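# Reproduce the reference drawing on the paper pad using markers

## Task

Using the markers, draw a copy of the reference picture named 'drawing' on the paper pad. The picture represents the entire sheet, with its upper edge matching the pad's long side farthest from the robot. The scrap strip next to the pad does not count toward the result.

## Robot and tools

Setup: two arms, left_arm and right_arm, each with six revolute joints and a parallel two-finger gripper. A paper pad, a scrap strip beside it and markers lie on the table. The reference image 'drawing' can be viewed again with show_instructions. Marks on the scrap strip are not judged, so it is a safe place to test strokes.

Scene frame: the origin sits at table-top height, halfway between the nominal arm bases. +z points up, +x points out over the table, and +y is toward left_arm. These are not image sides. Calibrated base positions are left_arm (-0.006, +0.341, 0) m and right_arm (-0.005, -0.338, 0) m, each rotated only a tiny amount about z. Reported end_effector_position (metres) and end_effector_quat_wxyz use this frame and can be off by a few centimetres, more at long reach. The position is the point between the finger pads, about 1 cm behind the tips. The fingers point along the gripper's +z and open along its y.

Row layout (used by execute_actions and move): one flat list of exactly 14 numbers covering both arms, every number in [-1, 1], even when only one arm moves. The first 7 belong to left_arm and the last 7 to right_arm. Within each arm the order is: wrist pitch, wrist roll, shoulder, wrist yaw, elbow, waist, then gripper opening. Go by this order only.

The six joint numbers are offsets, not poses. They are measured from the 'Joint targets' line as it stood when the action or call began, not from the previous row. Sending the same offset twice therefore moves the joint further. Scale per unit: waist 1.202 rad, shoulder 1.258, elbow 1.3, wrist pitch 2.073, wrist yaw and wrist roll 2.022. Sending 0 for every joint of an arm holds its targets.

The opening number is absolute: +1 is fully open and -1 is closed. To keep a gripper as it is, resend its current command, because 0 means half-open.

Joint ranges (rad):
- waist -2.618..3.054
- shoulder 0..3.142
- elbow 0..3.142
- wrist pitch and wrist yaw -1.571..1.571
- wrist roll -2.094..2.094
If an action would push a joint outward more than 0.059 rad beyond its range, it is refused for both arms. If the first action of a call fails this check, or any action is malformed, the whole call is refused. Real ends can differ from the stated ones by up to 0.059. The result line "joint sent to its limit" means the joint was stopped at its end.

execute_actions(actions, cameras): actions is a list of actions. Each action is a table of up to 15 rows, and each row lasts one 1/30 s step. A short table repeats its final row until 15 steps have passed. An empty list just returns state and images. cameras chooses images: omit it or pass ["all"] for all, [] for none. Valid names are cam_high, cam_low, cam_above, cam_left_wrist and cam_right_wrist, each 672x504. An unknown name invalidates the call.

move(target, speed, blend, opening_speed, blocking, cameras): target is either one 14-number row or a list of up to 15 rows. Every row is an offset from the same starting Joint targets, not chained from the previous row. All joints of both arms travel together toward the target, so grippers follow curved paths. A path takes at least 0.5 s, and paths longer than 10 s stop short.
- speed: rad/s for the joint with the longest travel, 0.01 to 2, default 0.5. Give one value, or one per target.
- blend: rad; rounds the corners at intermediate targets.
- opening_speed: how fast the commanded opening changes, in units per second on the -1..1 scale, at least 0.2.
- blocking=false: returns after about 0.5 s while the motion continues.
Paths do not avoid obstacles or the other arm, and faster moves hit harder. The 'move:' line reports how it ended: done, off_target (at rest more than 0.035 rad from the target), moving, held or fault. It also shows limits=held, and for each lagging arm its worst joint and the size of the gap.

wait(seconds 0..10, cameras): lets time pass while the last commands are held; a running move continues. stop(cameras): brakes a running move and needs some distance to do so. zoom_image(camera, region=[x0,y0,x1,y1] in pixels, at most 504x504) gives a closer look at a camera's latest image. read_manual returns licence texts. finished_scene(scene=1) ends the scene for good.

Result lines:
- Joint positions and Joint velocities: one block per arm in the joint order above (rad, rad/s), then the finger gap in metres (0.094 when fully open).
- Joint targets: the base that future offsets count from.
- grip_measured: the finger opening on the command scale.
- grip_effort_nm: gripper motor effort; negative means closing.
- Joint torques: each joint's drive output. Torques 3, 5 and 6 wrap around at ±28 N m.
- "joint command not followed": the clearance check altered that arm's targets.
- Step readings appear only after execute_actions.

Motion limits: each joint's target may lead its measured angle by at most a fixed amount (waist 0.202, shoulder 0.258, elbow 0.3, wrist pitch 0.573, yaw and roll 0.522 rad). Targets that would put the gripper more than 200 mm from where it is get scaled back. Large moves can therefore take several actions, and very small ones may not start.

Gripping: grip_measured follows the command until the force limit, then the pads squeeze hard (about 50-64 N each). Close gently on a marker, and to release it command an opening well above its current reading. An arm stopped by contact keeps pressing until it is commanded back past its Joint positions. Keep pen pressure light.

Hazards:
- Do not drop a marker, let go of moving items, slam, or push hard.
- Anything that falls or is left off the table fails the task.
- A hard collision between the arms can end the scene.
- Motors heat up when holding loads, reaching far, or straining toward an unreachable pose. 'MOTOR HOT' appears at 75 °C. At 90 °C the arm folds and stays idle. At 100 °C it goes limp.
- Loose items may sometimes get nudged by outside forces.
- The scene keeps running while you think.

Each tool is called after "Emit:" as name(argument=value, ...), one argument or row to a line, values as JSON.

Reference images:

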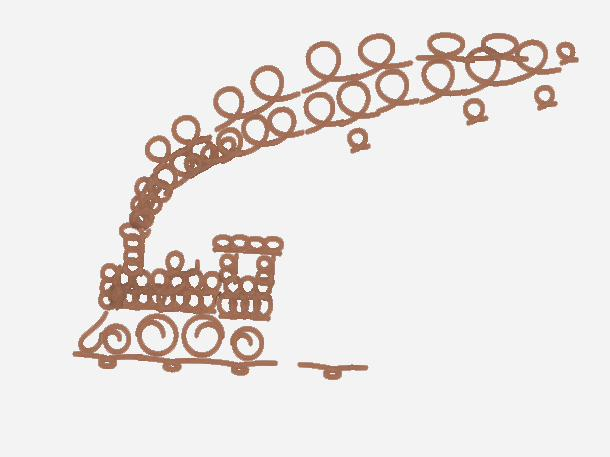

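## Session

I'll start by looking at the scene.

Emit:
execute_actions(
  actions=[],
)

Emit:
show_instructions(
)

Scene clock: 0.00 s.
left_arm: end_effector_position=(+0.3923, +0.3348, +0.1109) grip_measured=+1.000 grip_effort_nm=n/a end_effector_quat_wxyz=(+0.619, -0.006, +0.785, +0.003) | right_arm: end_effector_position=(+0.3926, -0.3962, +0.1309) grip_measured=+1.000 grip_effort_nm=n/a end_effector_quat_wxyz=(+0.624, +0.073, +0.770, -0.109)
Joint names: [wrist pitch, wrist roll, shoulder, wrist yaw, elbow, waist]
Joint positions: left_arm=[1.014 -0.014 1.582 -0.052 0.332 -0.05 0.094] | right_arm=[0.967 -0.036 1.532 0.21 0.362 -0.038 0.094]
Joint velocities: within noise
Joint torques (N m): no reading
Heat: left arm: 34 °C; right arm: 34 °C.
Joint targets: left_arm=[1.021 -0.014 1.574 -0.052 0.340 -0.050] | right_arm=[0.979 -0.036 1.522 0.211 0.373 -0.038]
Tool commands: left_gripper/opening=+1.0 right_gripper/opening=+1.0

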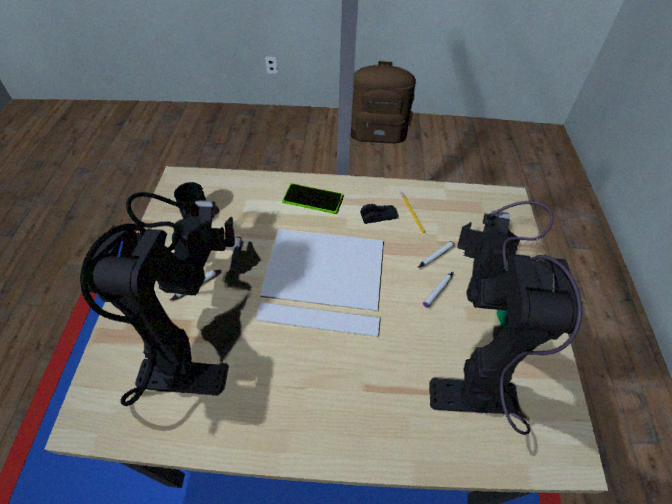

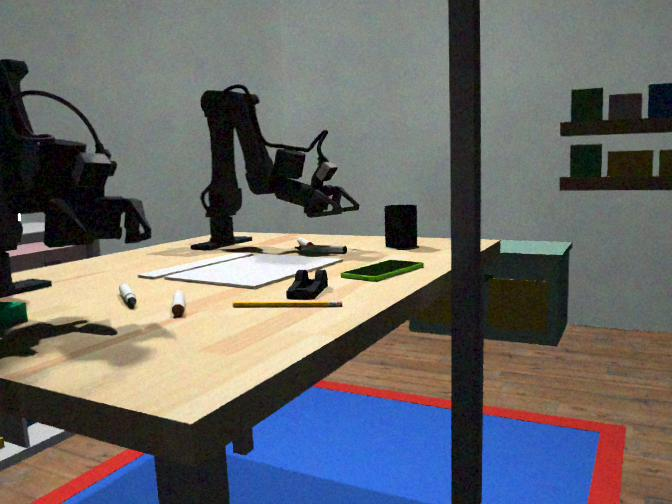

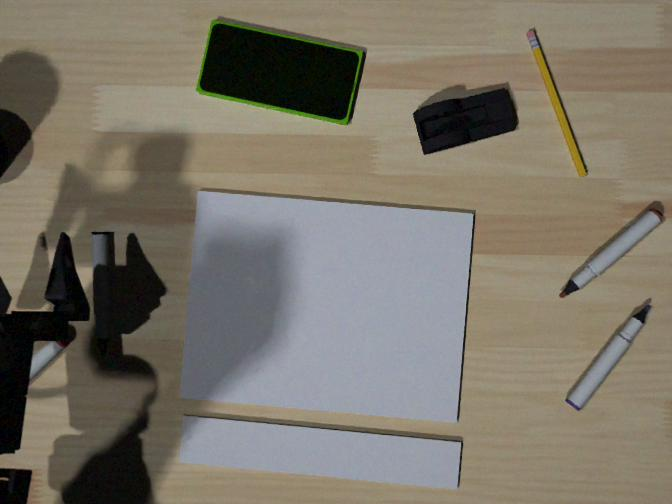

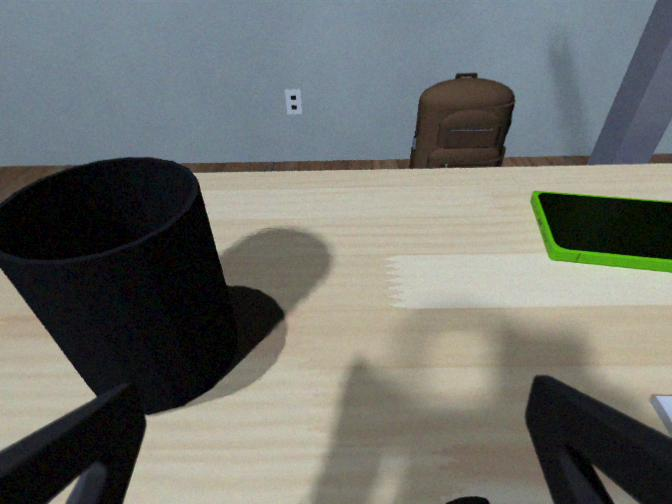

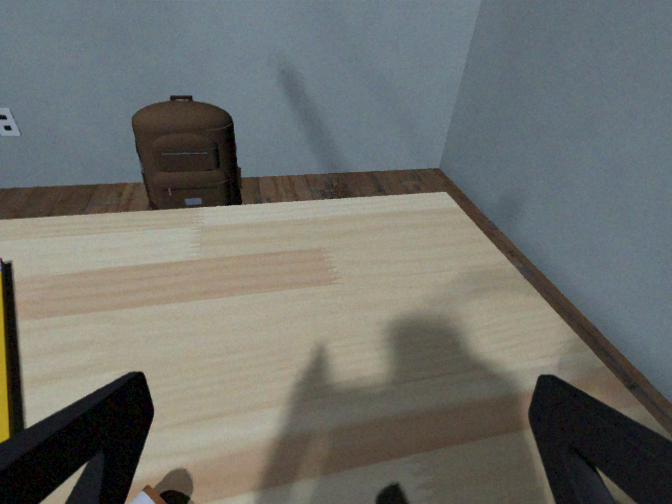

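Reference images for this scene: drawing.

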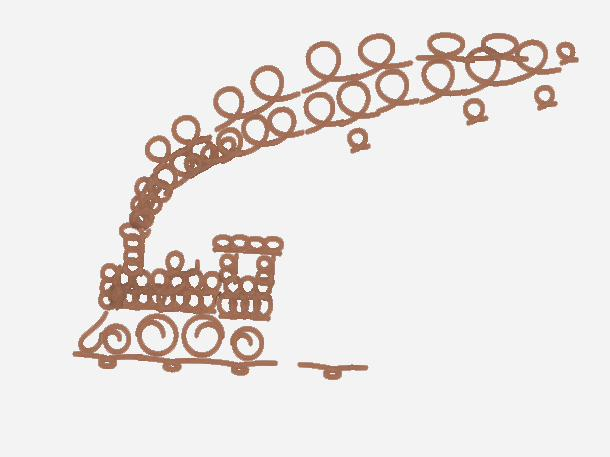

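Emit:
zoom_image(
  camera="cam_above",
  region=[540, 180, 672, 420],
)

Emit:
zoom_image(
  camera="cam_above",
  region=[0, 200, 200, 400],
)

Emit:
zoom_image(
  camera="cam_high",
  region=[380, 180, 560, 340],
)

Emit:
zoom_image(
  camera="cam_high",
  region=[140, 180, 300, 320],
)

Emit:
zoom_image(
  camera="cam_low",
  region=[100, 220, 360, 330],
)

Scaled by 2.100 from the camera's 672x504 image, which has a finer 960x720 frame.

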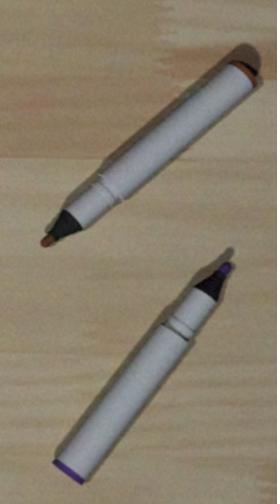

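Scaled by 2.520 from the camera's 672x504 image, which has a finer 960x720 frame.

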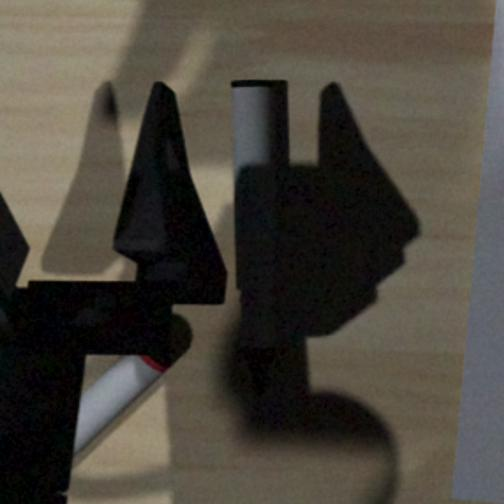

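Scaled by 2.800 from the camera's 672x504 image, which has a finer 960x720 frame.

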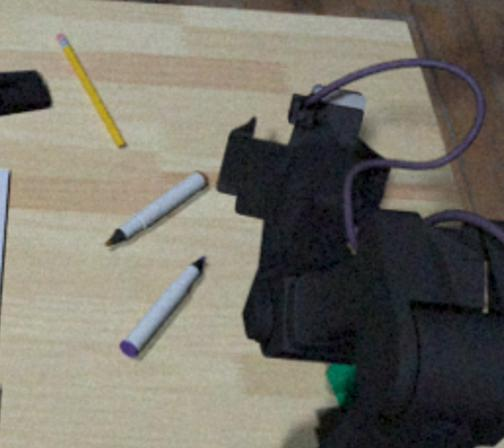

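Scaled by 3.150 from the camera's 672x504 image, which has a finer 960x720 frame.

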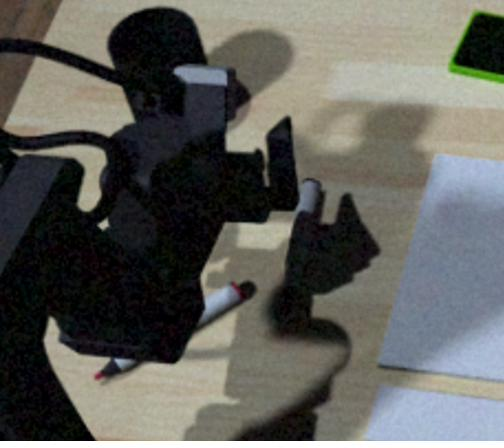

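Scaled by 1.938 from the camera's 672x504 image, which has a finer 960x720 frame.

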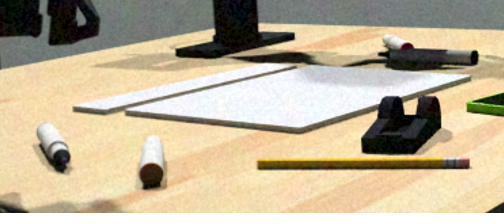

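Emit:
move(
  target=[-0.589, 0, -0.456, 0, 0.123, 0, 1, -1.0, 0.473, 0.4097, -0.1044, 1.0, 0.1184, 0.2],
  speed=0.9,
)

Scene clock: 16.20 s.
left_arm: end_effector_position=(+0.2973, +0.3387, +0.0962) grip_measured=+1.000 grip_effort_nm=-0.007 end_effector_quat_wxyz=(+0.399, +0.002, +0.917, +0.013) | right_arm: end_effector_position=(+0.4045, -0.3036, +0.0698) grip_measured=+0.202 grip_effort_nm=-0.081 end_effector_quat_wxyz=(+0.044, +0.403, +0.914, +0.023)
Joint names: [wrist pitch, wrist roll, shoulder, wrist yaw, elbow, waist]
Joint positions: left_arm=[-0.196 -0.014 1.022 -0.052 0.467 -0.05 0.094] | right_arm=[-1.08 0.914 2.031 0.001 1.64 0.099 0.056]
Joint velocities: within noise
Joint torques (N m): left_arm=[1.27 0.01 -4.51 -0.08 9.25 -0.12] | right_arm=[0.36 0.07 -7.71 0 8.76 0.42]
Heat: left arm: 35 °C; right arm: 37 °C.
Joint targets: left_arm=[-0.200 -0.014 1.000 -0.052 0.500 -0.050] | right_arm=[-1.094 0.920 2.037 -0.001 1.673 0.104]
move: done

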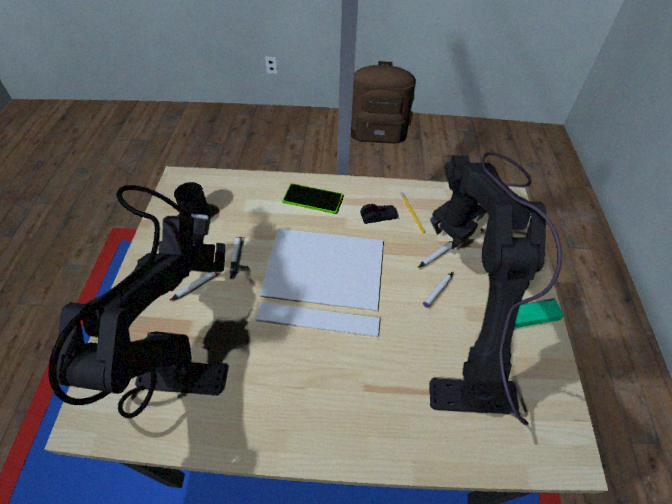

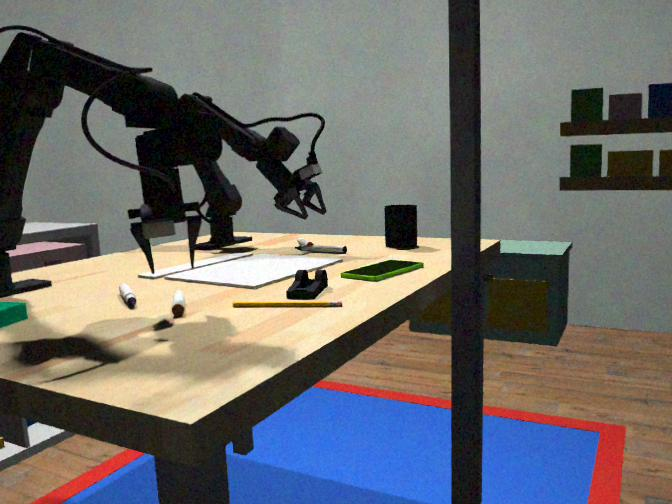

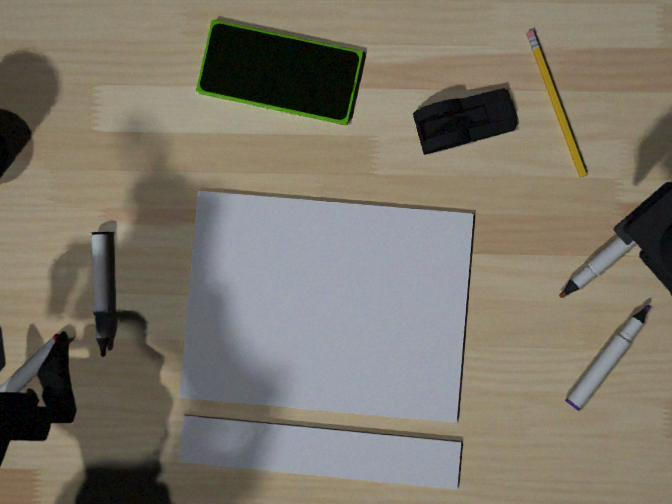

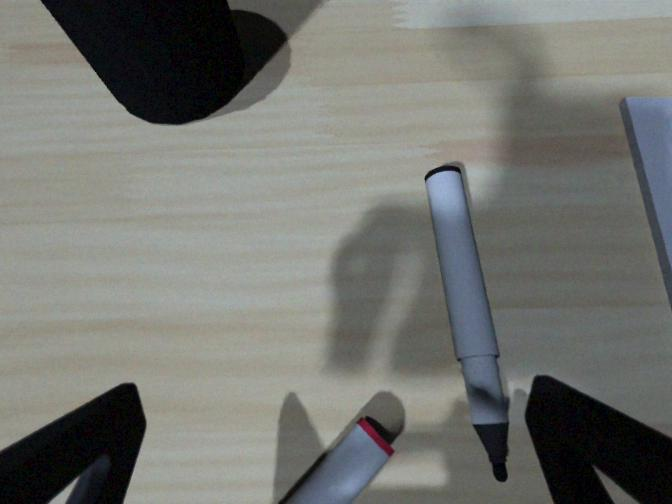

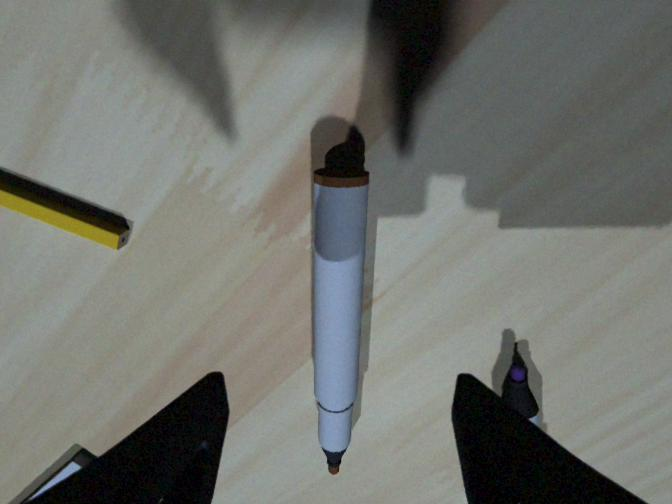

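Emit:
move(
  target=[0, 0, 0, 0, 0, 0, 1, -0.0275, 0.0287, 0.0548, 0.0005, 0.0192, 0.0483, 0.2],
  speed=0.5,
  cameras=["cam_above", "cam_right_wrist"],
)

Scene clock: 21.27 s.
left_arm: end_effector_position=(+0.2972, +0.3387, +0.0961) grip_measured=+1.000 grip_effort_nm=-0.002 end_effector_quat_wxyz=(+0.399, +0.002, +0.917, +0.013) | right_arm: end_effector_position=(+0.3907, -0.2780, +0.0472) grip_measured=+0.202 grip_effort_nm=-0.081 end_effector_quat_wxyz=(-0.003, +0.400, +0.916, +0.000)
Joint names: [wrist pitch, wrist roll, shoulder, wrist yaw, elbow, waist]
Joint positions: left_arm=[-0.196 -0.014 1.022 -0.052 0.467 -0.05 0.094] | right_arm=[-1.136 0.972 2.105 -0.002 1.665 0.164 0.056]
Joint velocities: within noise
Joint torques (N m): left_arm=[1.24 0.04 -4.37 -0.03 9.17 -0.05] | right_arm=[0.19 0.05 -8.39 0.04 8.46 -0.2]
Heat: left arm: 35 °C; right arm: 36 °C.
Joint targets: left_arm=[-0.200 -0.014 1.000 -0.052 0.500 -0.050] | right_arm=[-1.151 0.979 2.107 0.001 1.698 0.162]
move: done
Images, in order (width x height): cam_above 672x504, cam_right_wrist 672x504.

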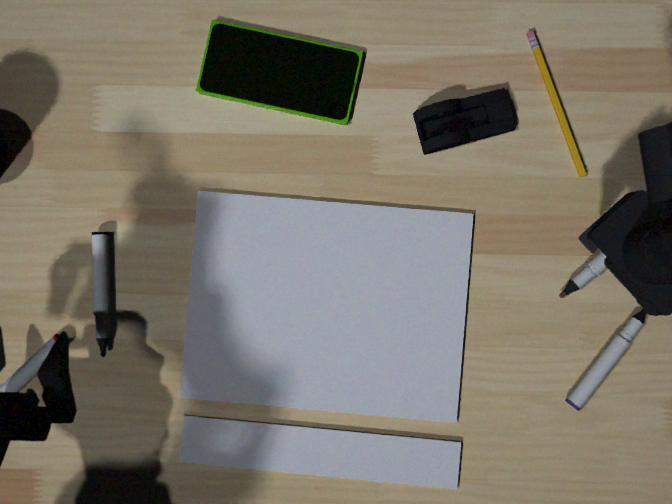

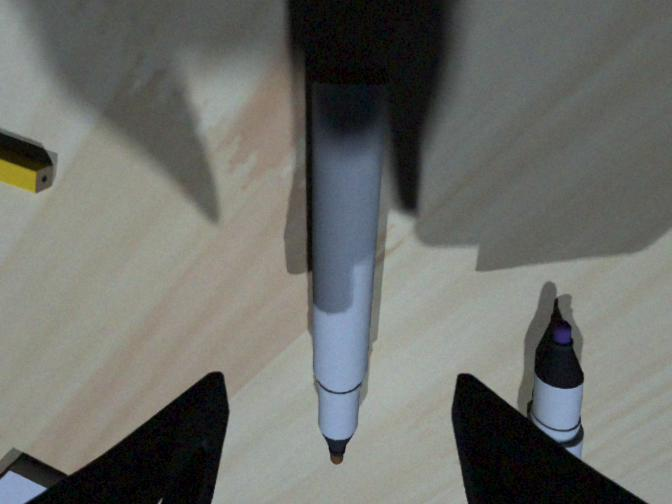

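Emit:
move(
  target=[0, 0, 0, 0, 0, 0, 1, 0.043, 0, 0.0204, 0, -0.0488, 0, 0.2],
  speed=0.2,
  cameras=["cam_low", "cam_right_wrist"],
)

Emit:
zoom_image(
  camera="cam_low",
  region=[80, 180, 280, 330],
)

Scene clock: 23.07 s.
left_arm: end_effector_position=(+0.2972, +0.3387, +0.0961) grip_measured=+1.000 grip_effort_nm=-0.002 end_effector_quat_wxyz=(+0.399, +0.002, +0.917, +0.013) | right_arm: end_effector_position=(+0.3957, -0.2772, +0.0321) grip_measured=+0.202 grip_effort_nm=-0.081 end_effector_quat_wxyz=(+0.002, +0.401, +0.916, +0.002)
Joint names: [wrist pitch, wrist roll, shoulder, wrist yaw, elbow, waist]
Joint positions: left_arm=[-0.196 -0.014 1.022 -0.052 0.467 -0.05 0.094] | right_arm=[-1.077 0.972 2.129 -0.002 1.64 0.164 0.056]
Joint velocities: within noise
Joint torques (N m): left_arm=[1.26 0.07 -4.37 -0.05 9.17 -0.1] | right_arm=[0.46 0.06 -8.38 0.04 4.94 -0.2]
Heat: left arm: 35 °C; right arm: 37 °C.
Joint targets: left_arm=[-0.200 -0.014 1.000 -0.052 0.500 -0.050] | right_arm=[-1.062 0.979 2.132 0.001 1.634 0.162]
move: done
Images, in order (width x height): cam_low 672x504, cam_right_wrist 672x504.

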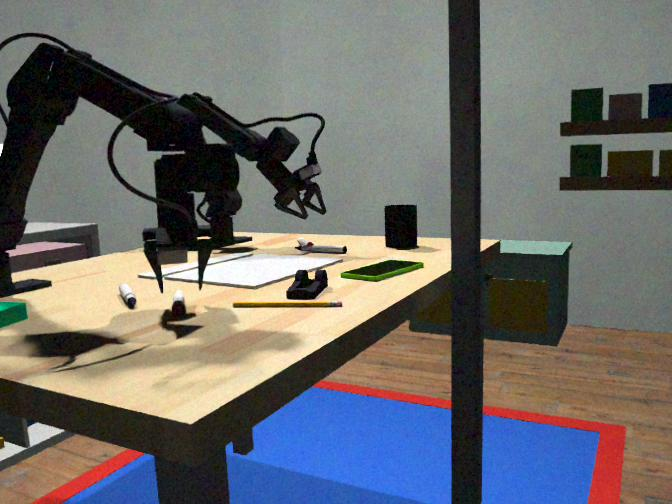

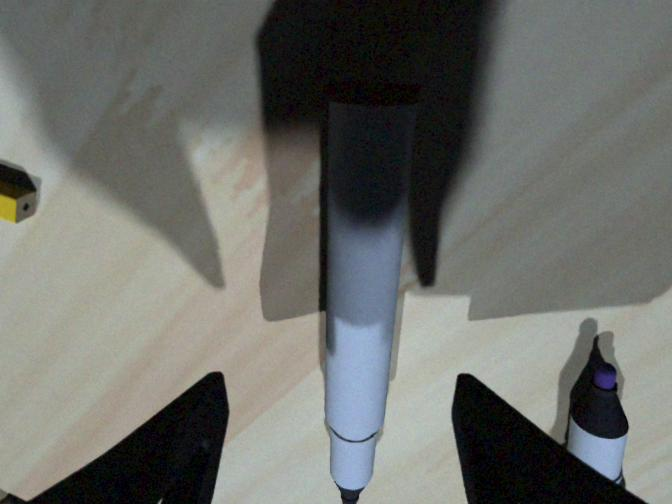

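Scaled by 2.520 from the camera's 672x504 image, which has a finer 960x720 frame.

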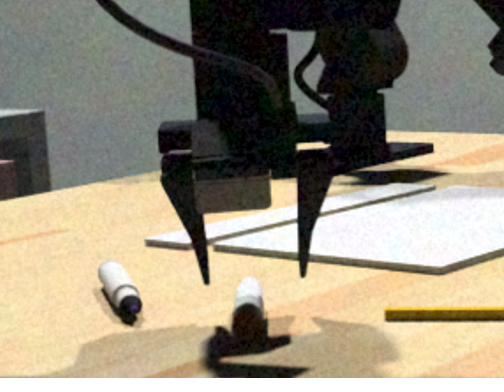

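Emit:
move(
  target=[0, 0, 0, 0, 0, 0, 1, 0.0113, 0.0069, 0.0171, 0, -0.0054, -0.0225, 0.2],
  speed=0.1,
  cameras=["cam_low", "cam_right_wrist"],
)

Emit:
zoom_image(
  camera="cam_low",
  region=[120, 220, 260, 325],
)

Scene clock: 29.57 s.
left_arm: end_effector_position=(+0.2971, +0.3387, +0.0961) grip_measured=+1.000 grip_effort_nm=-0.007 end_effector_quat_wxyz=(+0.399, +0.002, +0.917, +0.013) | right_arm: end_effector_position=(+0.3995, -0.2870, +0.0235) grip_measured=+0.202 grip_effort_nm=-0.081 end_effector_quat_wxyz=(+0.001, +0.418, +0.908, +0.002)
Joint names: [wrist pitch, wrist roll, shoulder, wrist yaw, elbow, waist]
Joint positions: left_arm=[-0.196 -0.014 1.022 -0.052 0.467 -0.05 0.094] | right_arm=[-1.054 0.986 2.148 -0.002 1.635 0.139 0.056]
Joint velocities: within noise
Joint torques (N m): left_arm=[1.27 0.05 -4.52 -0.08 9.35 -0.12] | right_arm=[0.48 0.07 -8.28 0.03 4.79 -0.36]
Heat: left arm: 36 °C; right arm: 38 °C.
Joint targets: left_arm=[-0.200 -0.014 1.000 -0.052 0.500 -0.050] | right_arm=[-1.038 0.992 2.154 0.001 1.627 0.135]
move: done
Images, in order (width x height): cam_low 672x504, cam_right_wrist 672x504.

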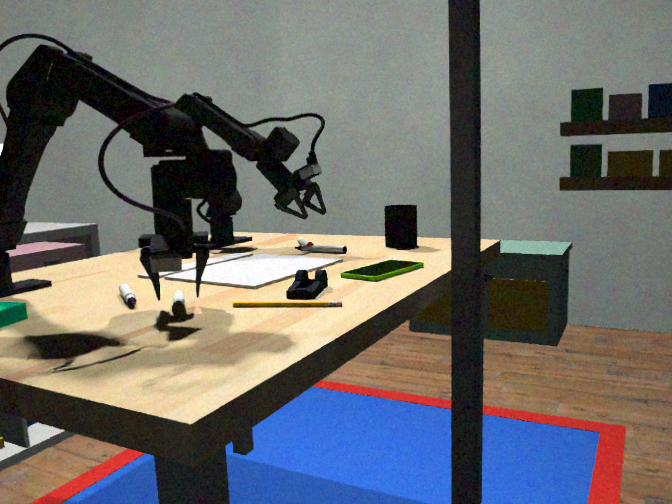

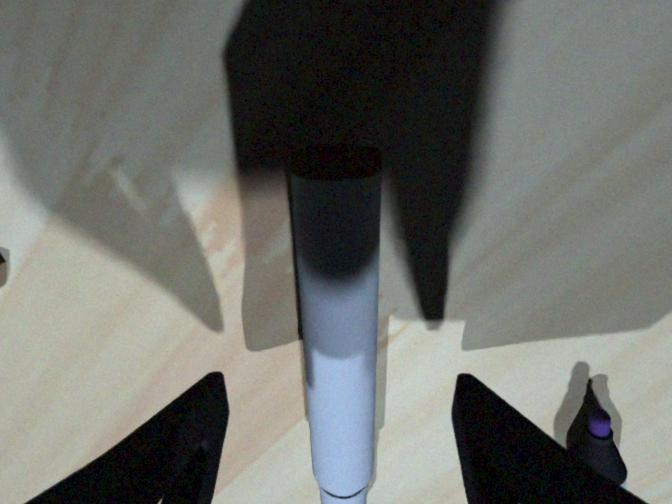

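Scaled by 3.600 from the camera's 672x504 image, which has a finer 960x720 frame.

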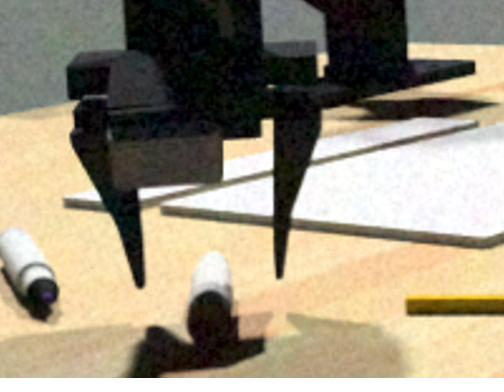

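Emit:
move(
  target=[0, 0, 0, 0, 0, 0, 1, 0.0171, 0, 0.0081, 0, -0.0194, 0, 0.2],
  speed=0.06,
  cameras=["cam_low", "cam_right_wrist"],
)

Emit:
zoom_image(
  camera="cam_low",
  region=[130, 250, 240, 333],
)

Scene clock: 31.50 s.
left_arm: end_effector_position=(+0.2971, +0.3387, +0.0961) grip_measured=+1.000 grip_effort_nm=-0.002 end_effector_quat_wxyz=(+0.399, +0.002, +0.917, +0.013) | right_arm: end_effector_position=(+0.3994, -0.2871, +0.0138) grip_measured=+0.202 grip_effort_nm=-0.085 end_effector_quat_wxyz=(+0.002, +0.418, +0.908, +0.002)
Joint names: [wrist pitch, wrist roll, shoulder, wrist yaw, elbow, waist]
Joint positions: left_arm=[-0.196 -0.014 1.022 -0.052 0.467 -0.05 0.094] | right_arm=[-1.018 0.986 2.157 -0.002 1.61 0.139 0.056]
Joint velocities: within noise
Joint torques (N m): left_arm=[1.26 0.05 -4.49 -0.07 9.28 -0.01] | right_arm=[0.45 0.06 -8.25 0.04 4.7 -0.36]
Heat: left arm: 36 °C; right arm: 38 °C.
Joint targets: left_arm=[-0.200 -0.014 1.000 -0.052 0.500 -0.050] | right_arm=[-1.003 0.992 2.164 0.001 1.602 0.135]
move: done
Images, in order (width x height): cam_low 672x504, cam_right_wrist 672x504.

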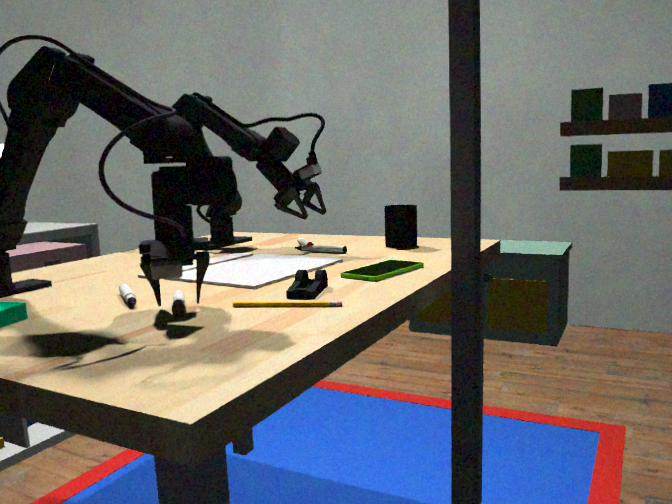

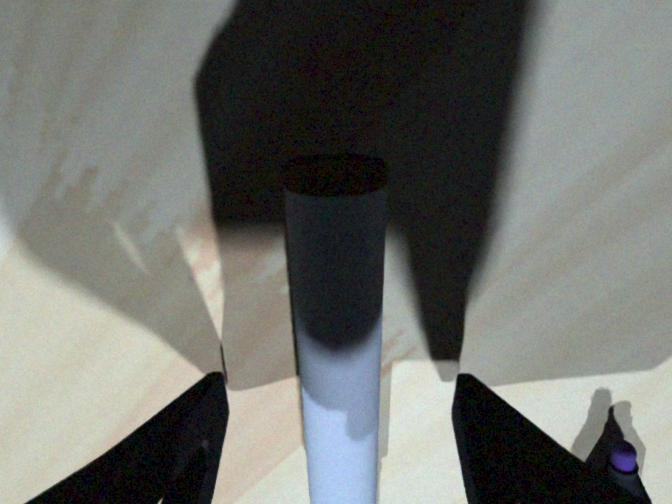

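Scaled by 4.582 from the camera's 672x504 image, which has a finer 960x720 frame.

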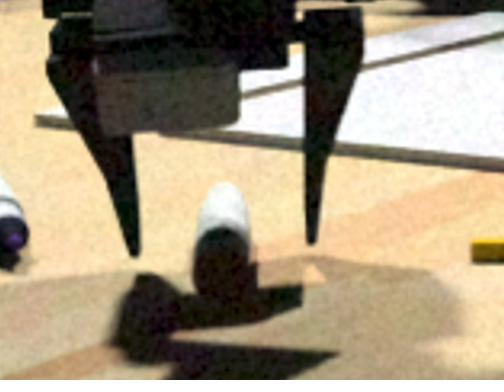

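Emit:
move(
  target=[0, 0, 0, 0, 0, 0, 1, 0.0055, 0, 0.0026, 0, -0.0062, 0, 0.2],
  speed=0.03,
  cameras=["cam_low", "cam_right_wrist"],
)

Emit:
zoom_image(
  camera="cam_low",
  region=[130, 250, 240, 333],
)

Scene clock: 32.73 s.
left_arm: end_effector_position=(+0.2971, +0.3387, +0.0961) grip_measured=+1.000 grip_effort_nm=0.002 end_effector_quat_wxyz=(+0.399, +0.002, +0.917, +0.013) | right_arm: end_effector_position=(+0.3989, -0.2871, +0.0105) grip_measured=+0.202 grip_effort_nm=-0.081 end_effector_quat_wxyz=(+0.001, +0.418, +0.908, +0.002)
Joint names: [wrist pitch, wrist roll, shoulder, wrist yaw, elbow, waist]
Joint positions: left_arm=[-0.196 -0.014 1.022 -0.052 0.467 -0.05 0.094] | right_arm=[-1.007 0.986 2.161 -0.002 1.601 0.139 0.056]
Joint velocities: within noise
Joint torques (N m): left_arm=[1.28 0.04 -4.56 -0.08 9.18 -0.01] | right_arm=[0.48 0.06 -8.29 0.03 4.68 -0.35]
Heat: left arm: 37 °C; right arm: 38 °C.
Joint targets: left_arm=[-0.200 -0.014 1.000 -0.052 0.500 -0.050] | right_arm=[-0.992 0.992 2.167 0.001 1.594 0.135]
move: done
Images, in order (width x height): cam_low 672x504, cam_right_wrist 672x504.

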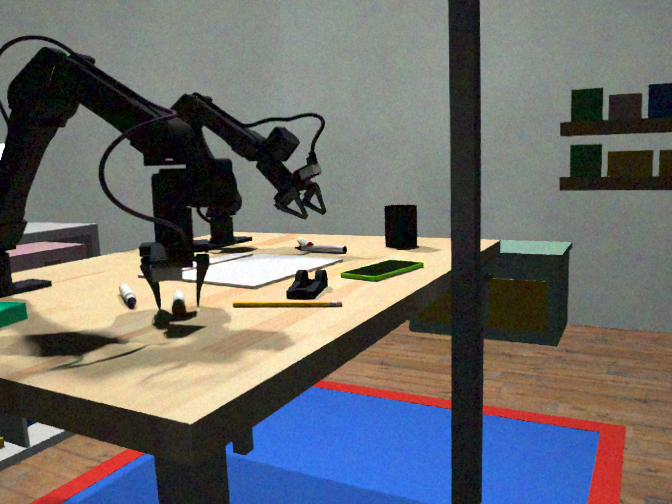

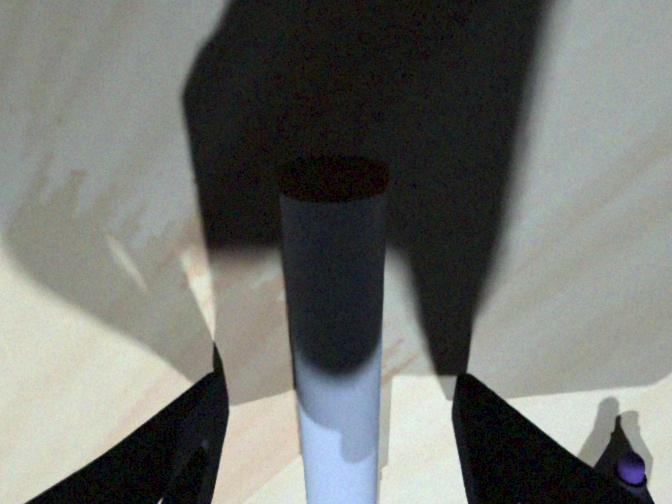

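Scaled by 4.582 from the camera's 672x504 image, which has a finer 960x720 frame.

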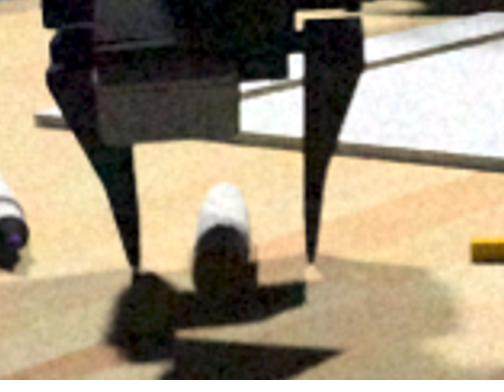

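Emit:
move(
  target=[0, 0, 0, 0, 0, 0, 1, 0, 0, 0, 0, 0, 0, -0.85],
  opening_speed=0.4,
  cameras=["cam_low", "cam_right_wrist"],
)

Scene clock: 36.07 s.
left_arm: end_effector_position=(+0.2971, +0.3387, +0.0961) grip_measured=+1.000 grip_effort_nm=0.002 end_effector_quat_wxyz=(+0.399, +0.002, +0.917, +0.013) | right_arm: end_effector_position=(+0.3994, -0.2870, +0.0105) grip_measured=-0.652 grip_effort_nm=-1.028 end_effector_quat_wxyz=(+0.002, +0.418, +0.908, +0.003)
Joint names: [wrist pitch, wrist roll, shoulder, wrist yaw, elbow, waist]
Joint positions: left_arm=[-0.196 -0.014 1.022 -0.052 0.467 -0.05 0.094] | right_arm=[-1.005 0.986 2.161 -0.002 1.601 0.139 0.016]
Joint velocities: within noise
Joint torques (N m): left_arm=[1.25 0.05 -4.41 -0.08 9.35 0.14] | right_arm=[0.47 0.06 -8.27 0.04 4.71 -0.35]
Heat: left arm: 37 °C; right arm: 38 °C.
Joint targets: left_arm=[-0.200 -0.014 1.000 -0.052 0.500 -0.050] | right_arm=[-0.991 0.992 2.167 0.001 1.594 0.135]
move: done
Images, in order (width x height): cam_low 672x504, cam_right_wrist 672x504.

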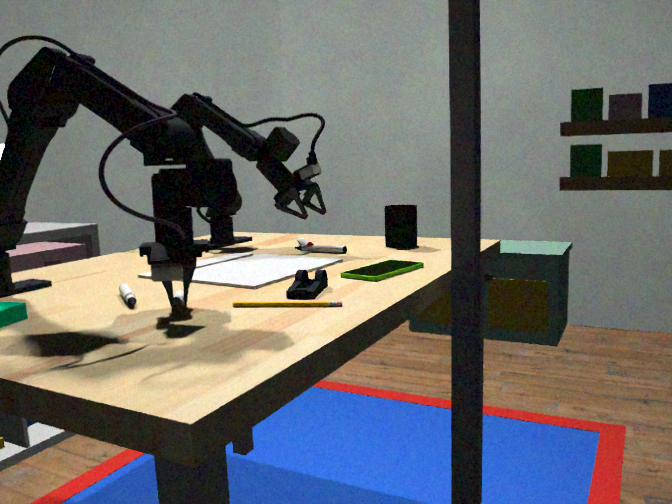

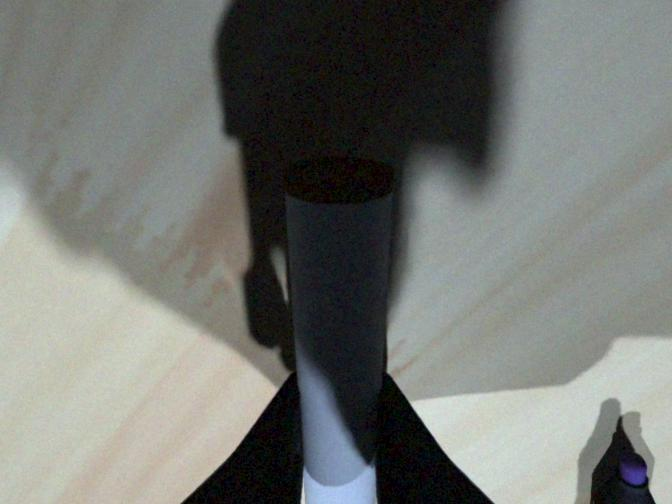

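Emit:
move(
  target=[0, 0, 0, 0, 0, 0, 1, -0.189, 0, -0.0459, 0, 0.267, 0, -0.85],
  speed=0.3,
  cameras=["cam_low", "cam_right_wrist"],
)

Scene clock: 41.00 s.
left_arm: end_effector_position=(+0.2971, +0.3387, +0.0961) grip_measured=+1.000 grip_effort_nm=0.002 end_effector_quat_wxyz=(+0.399, +0.002, +0.917, +0.013) | right_arm: end_effector_position=(+0.3996, -0.2870, +0.0939) grip_measured=-0.653 grip_effort_nm=-1.033 end_effector_quat_wxyz=(-0.013, +0.418, +0.908, -0.007)
Joint names: [wrist pitch, wrist roll, shoulder, wrist yaw, elbow, waist]
Joint positions: left_arm=[-0.196 -0.014 1.022 -0.052 0.467 -0.05 0.094] | right_arm=[-1.367 0.987 2.144 -0.002 1.911 0.139 0.016]
Joint velocities: within noise
Joint torques (N m): left_arm=[1.25 0.03 -4.51 -0.04 9.29 -0.02] | right_arm=[0.13 0.06 -11.43 0.03 8.21 -0.35]
Heat: left arm: 37 °C; right arm: 39 °C.
Joint targets: left_arm=[-0.200 -0.014 1.000 -0.052 0.500 -0.050] | right_arm=[-1.383 0.993 2.109 0.001 1.941 0.135]
move: done
Images, in order (width x height): cam_low 672x504, cam_right_wrist 672x504.

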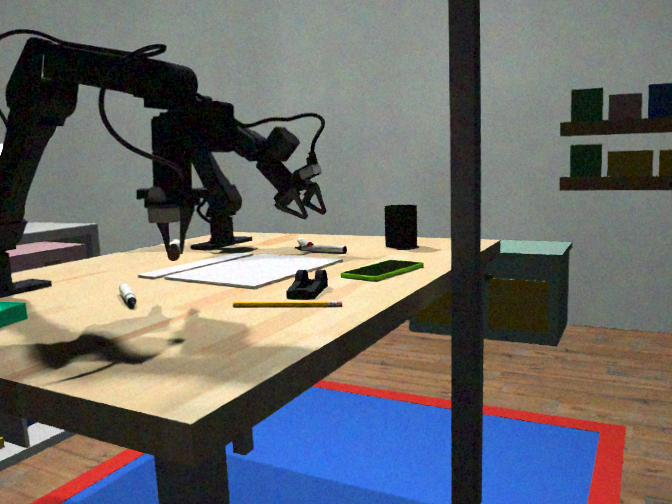

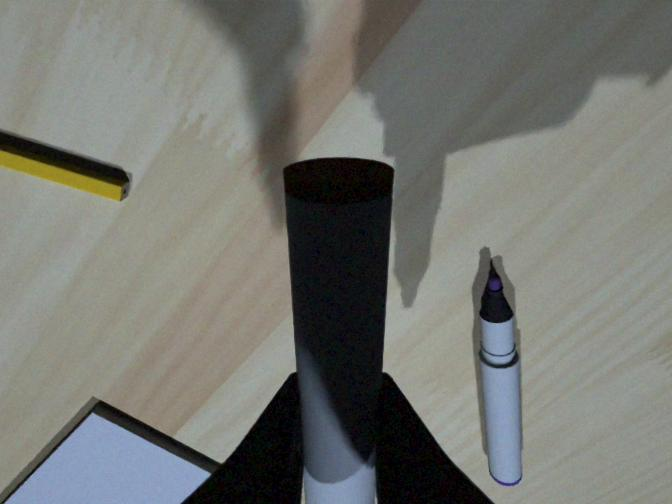

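Emit:
move(
  target=[0, 0, 0, 0, 0, 0, 1, 0.5401, -0.2438, -0.2182, -0.2972, -0.4948, 0.2205, -0.85],
  speed=0.8,
  cameras=["cam_high", "cam_above"],
)

Scene clock: 43.63 s.
left_arm: end_effector_position=(+0.2971, +0.3387, +0.0961) grip_measured=+1.000 grip_effort_nm=-0.007 end_effector_quat_wxyz=(+0.399, +0.002, +0.917, +0.013) | right_arm: end_effector_position=(+0.4029, -0.0658, +0.1240) grip_measured=-0.653 grip_effort_nm=-1.033 end_effector_quat_wxyz=(+0.184, -0.044, +0.902, +0.388)
Joint names: [wrist pitch, wrist roll, shoulder, wrist yaw, elbow, waist]
Joint positions: left_arm=[-0.196 -0.014 1.022 -0.052 0.467 -0.05 0.094] | right_arm=[-0.291 0.511 1.873 -0.584 1.305 0.402 0.016]
Joint velocities: within noise
Joint torques (N m): left_arm=[1.28 0.01 -4.48 -0.08 9.16 -0.16] | right_arm=[1.47 -0.1 -10.44 -0.37 5.72 -0.12]
Heat: left arm: 37 °C; right arm: 39 °C.
Joint targets: left_arm=[-0.200 -0.014 1.000 -0.052 0.500 -0.050] | right_arm=[-0.264 0.499 1.835 -0.600 1.298 0.401]
move: off_target (right_arm); right_arm: the shoulder is farthest, 0.038 rad from its target
Images, in order (width x height): cam_high 672x504, cam_above 672x504.

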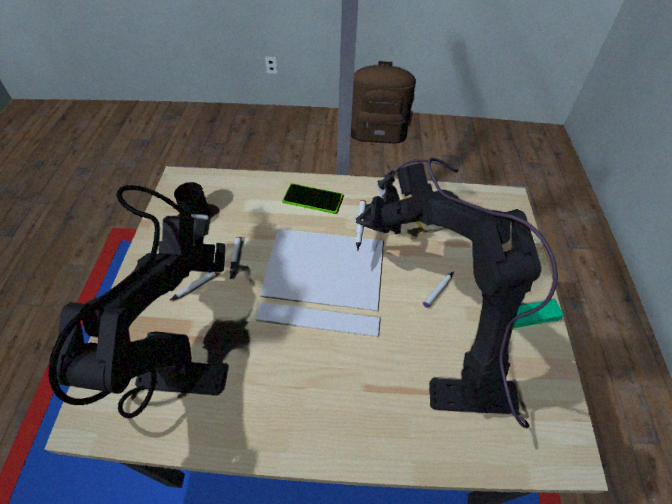

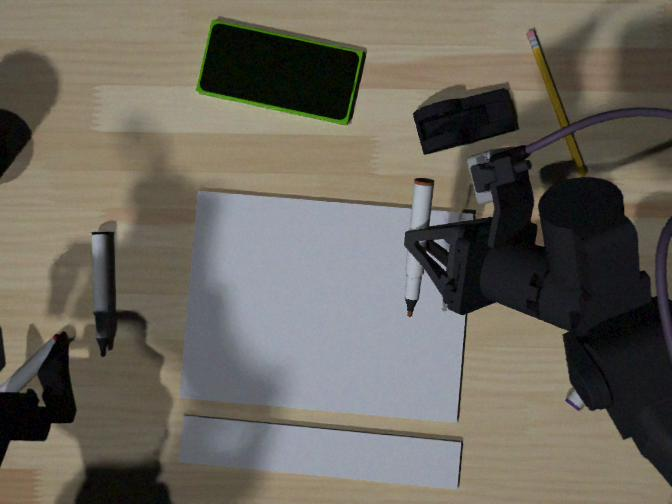

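Emit:
move(
  target=[0, 0, 0, 0, 0, 0, 1, 0.6215, -0.2468, 0.1363, -0.3282, -0.2485, 0.3361, -0.85],
  speed=0.8,
  cameras=["cam_high", "cam_low", "cam_above"],
)

Scene clock: 50.77 s.
left_arm: end_effector_position=(+0.2971, +0.3387, +0.0961) grip_measured=+1.000 grip_effort_nm=-0.002 end_effector_quat_wxyz=(+0.399, +0.002, +0.917, +0.013) | right_arm: end_effector_position=(+0.1803, +0.0906, +0.1786) grip_measured=-0.653 grip_effort_nm=-1.033 end_effector_quat_wxyz=(-0.360, +0.600, -0.377, -0.606)
Joint names: [wrist pitch, wrist roll, shoulder, wrist yaw, elbow, waist]
Joint positions: left_arm=[-0.196 -0.014 1.022 -0.052 0.467 -0.05 0.094] | right_arm=[1.002 0.008 2.002 -1.255 0.981 0.806 0.016]
Joint velocities: within noise
Joint torques (N m): left_arm=[1.28 0.04 -4.51 -0.05 9.17 -0.05] | right_arm=[1.47 -0.08 -7.17 -0.09 4.57 -0.16]
Heat: left arm: 38 °C; right arm: 39 °C.
Joint targets: left_arm=[-0.200 -0.014 1.000 -0.052 0.500 -0.050] | right_arm=[1.025 0.001 2.006 -1.264 0.975 0.805]
move: done
Images, in order (width x height): cam_high 672x504, cam_low 672x504, cam_above 672x504.

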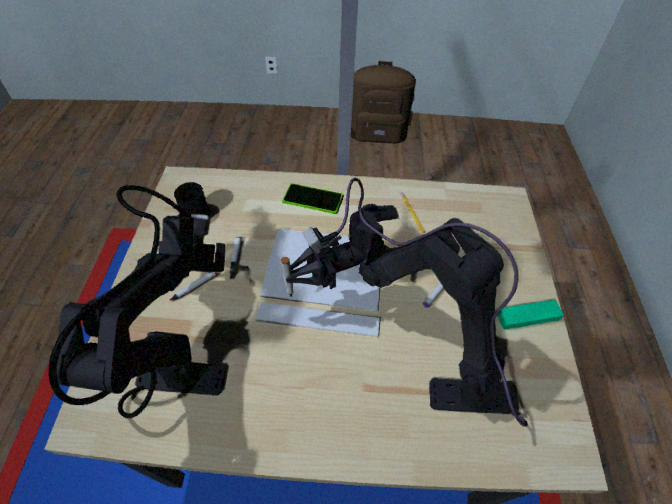

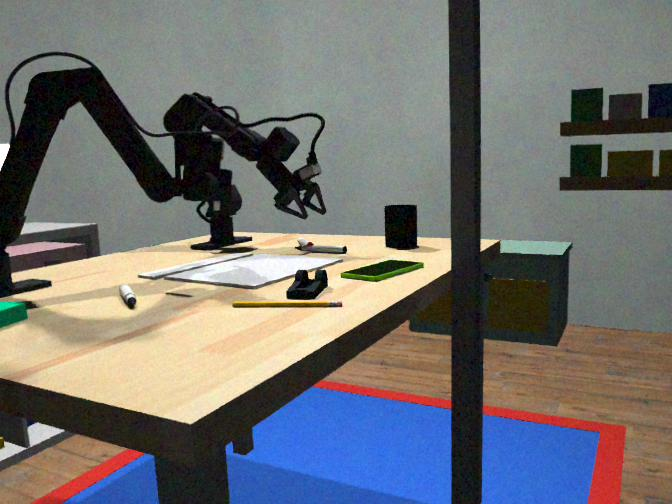

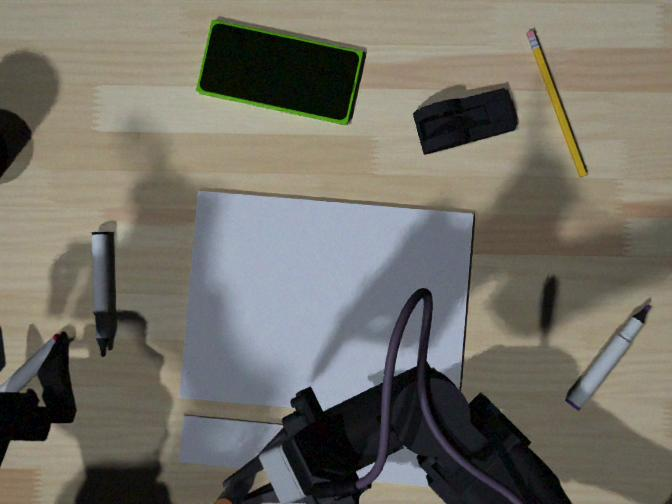

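Emit:
move(
  target=[0, 0, 0, 0, 0, 0, 1, 0.1573, 0, 0.225, 0, -0.02, 0, -0.85],
  speed=0.3,
  cameras=["cam_high", "cam_low", "cam_above"],
)

Emit:
zoom_image(
  camera="cam_high",
  region=[220, 210, 400, 345],
)

Emit:
zoom_image(
  camera="cam_low",
  region=[120, 190, 360, 310],
)

Scene clock: 53.10 s.
left_arm: end_effector_position=(+0.2971, +0.3387, +0.0961) grip_measured=+1.000 grip_effort_nm=-0.002 end_effector_quat_wxyz=(+0.399, +0.002, +0.917, +0.013) | right_arm: end_effector_position=(+0.1799, +0.0903, +0.0933) grip_measured=-0.653 grip_effort_nm=-1.033 end_effector_quat_wxyz=(-0.364, +0.602, -0.372, -0.605)
Joint names: [wrist pitch, wrist roll, shoulder, wrist yaw, elbow, waist]
Joint positions: left_arm=[-0.196 -0.014 1.022 -0.052 0.467 -0.05 0.094] | right_arm=[1.328 0.007 2.286 -1.256 0.953 0.806 0.016]
Joint velocities: within noise
Joint torques (N m): left_arm=[1.26 0.07 -4.33 -0.04 9.18 -0.08] | right_arm=[1.46 -0.07 -7.97 -0.09 3.25 -0.16]
Heat: left arm: 38 °C; right arm: 39 °C.
Joint targets: left_arm=[-0.200 -0.014 1.000 -0.052 0.500 -0.050] | right_arm=[1.351 0.000 2.289 -1.264 0.949 0.805]
move: done
Images, in order (width x height): cam_high 672x504, cam_low 672x504, cam_above 672x504.

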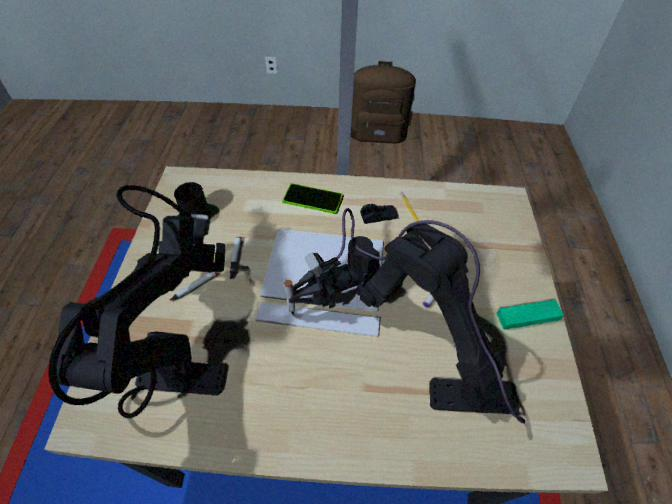

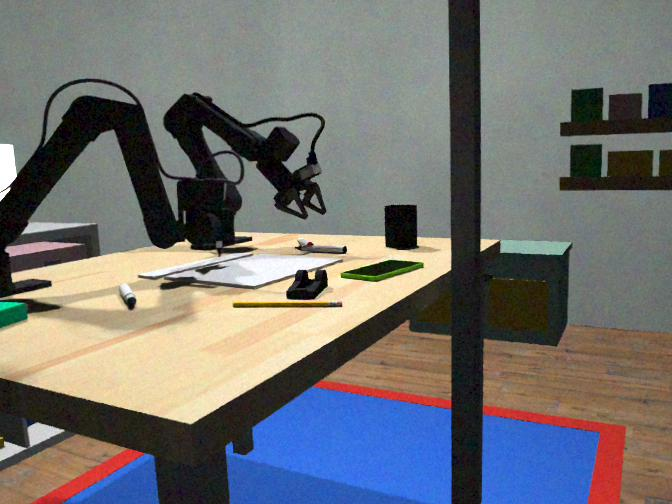

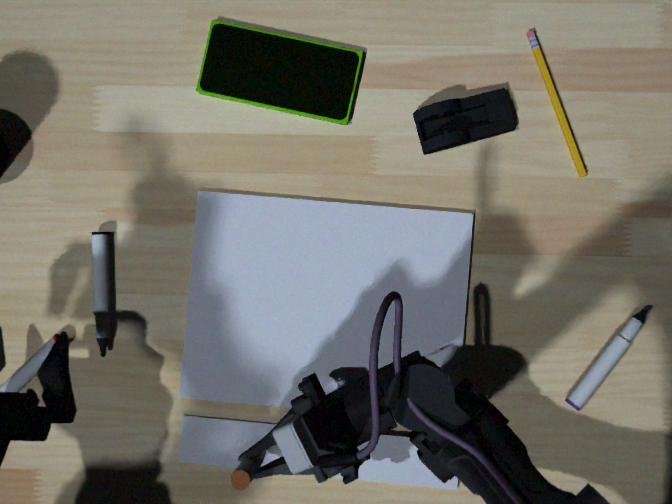

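Scaled by 2.800 from the camera's 672x504 image, which has a finer 960x720 frame.

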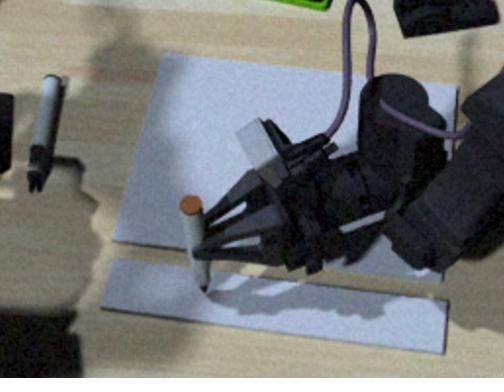

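Scaled by 2.100 from the camera's 672x504 image, which has a finer 960x720 frame.

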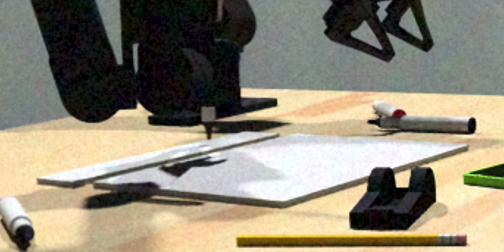

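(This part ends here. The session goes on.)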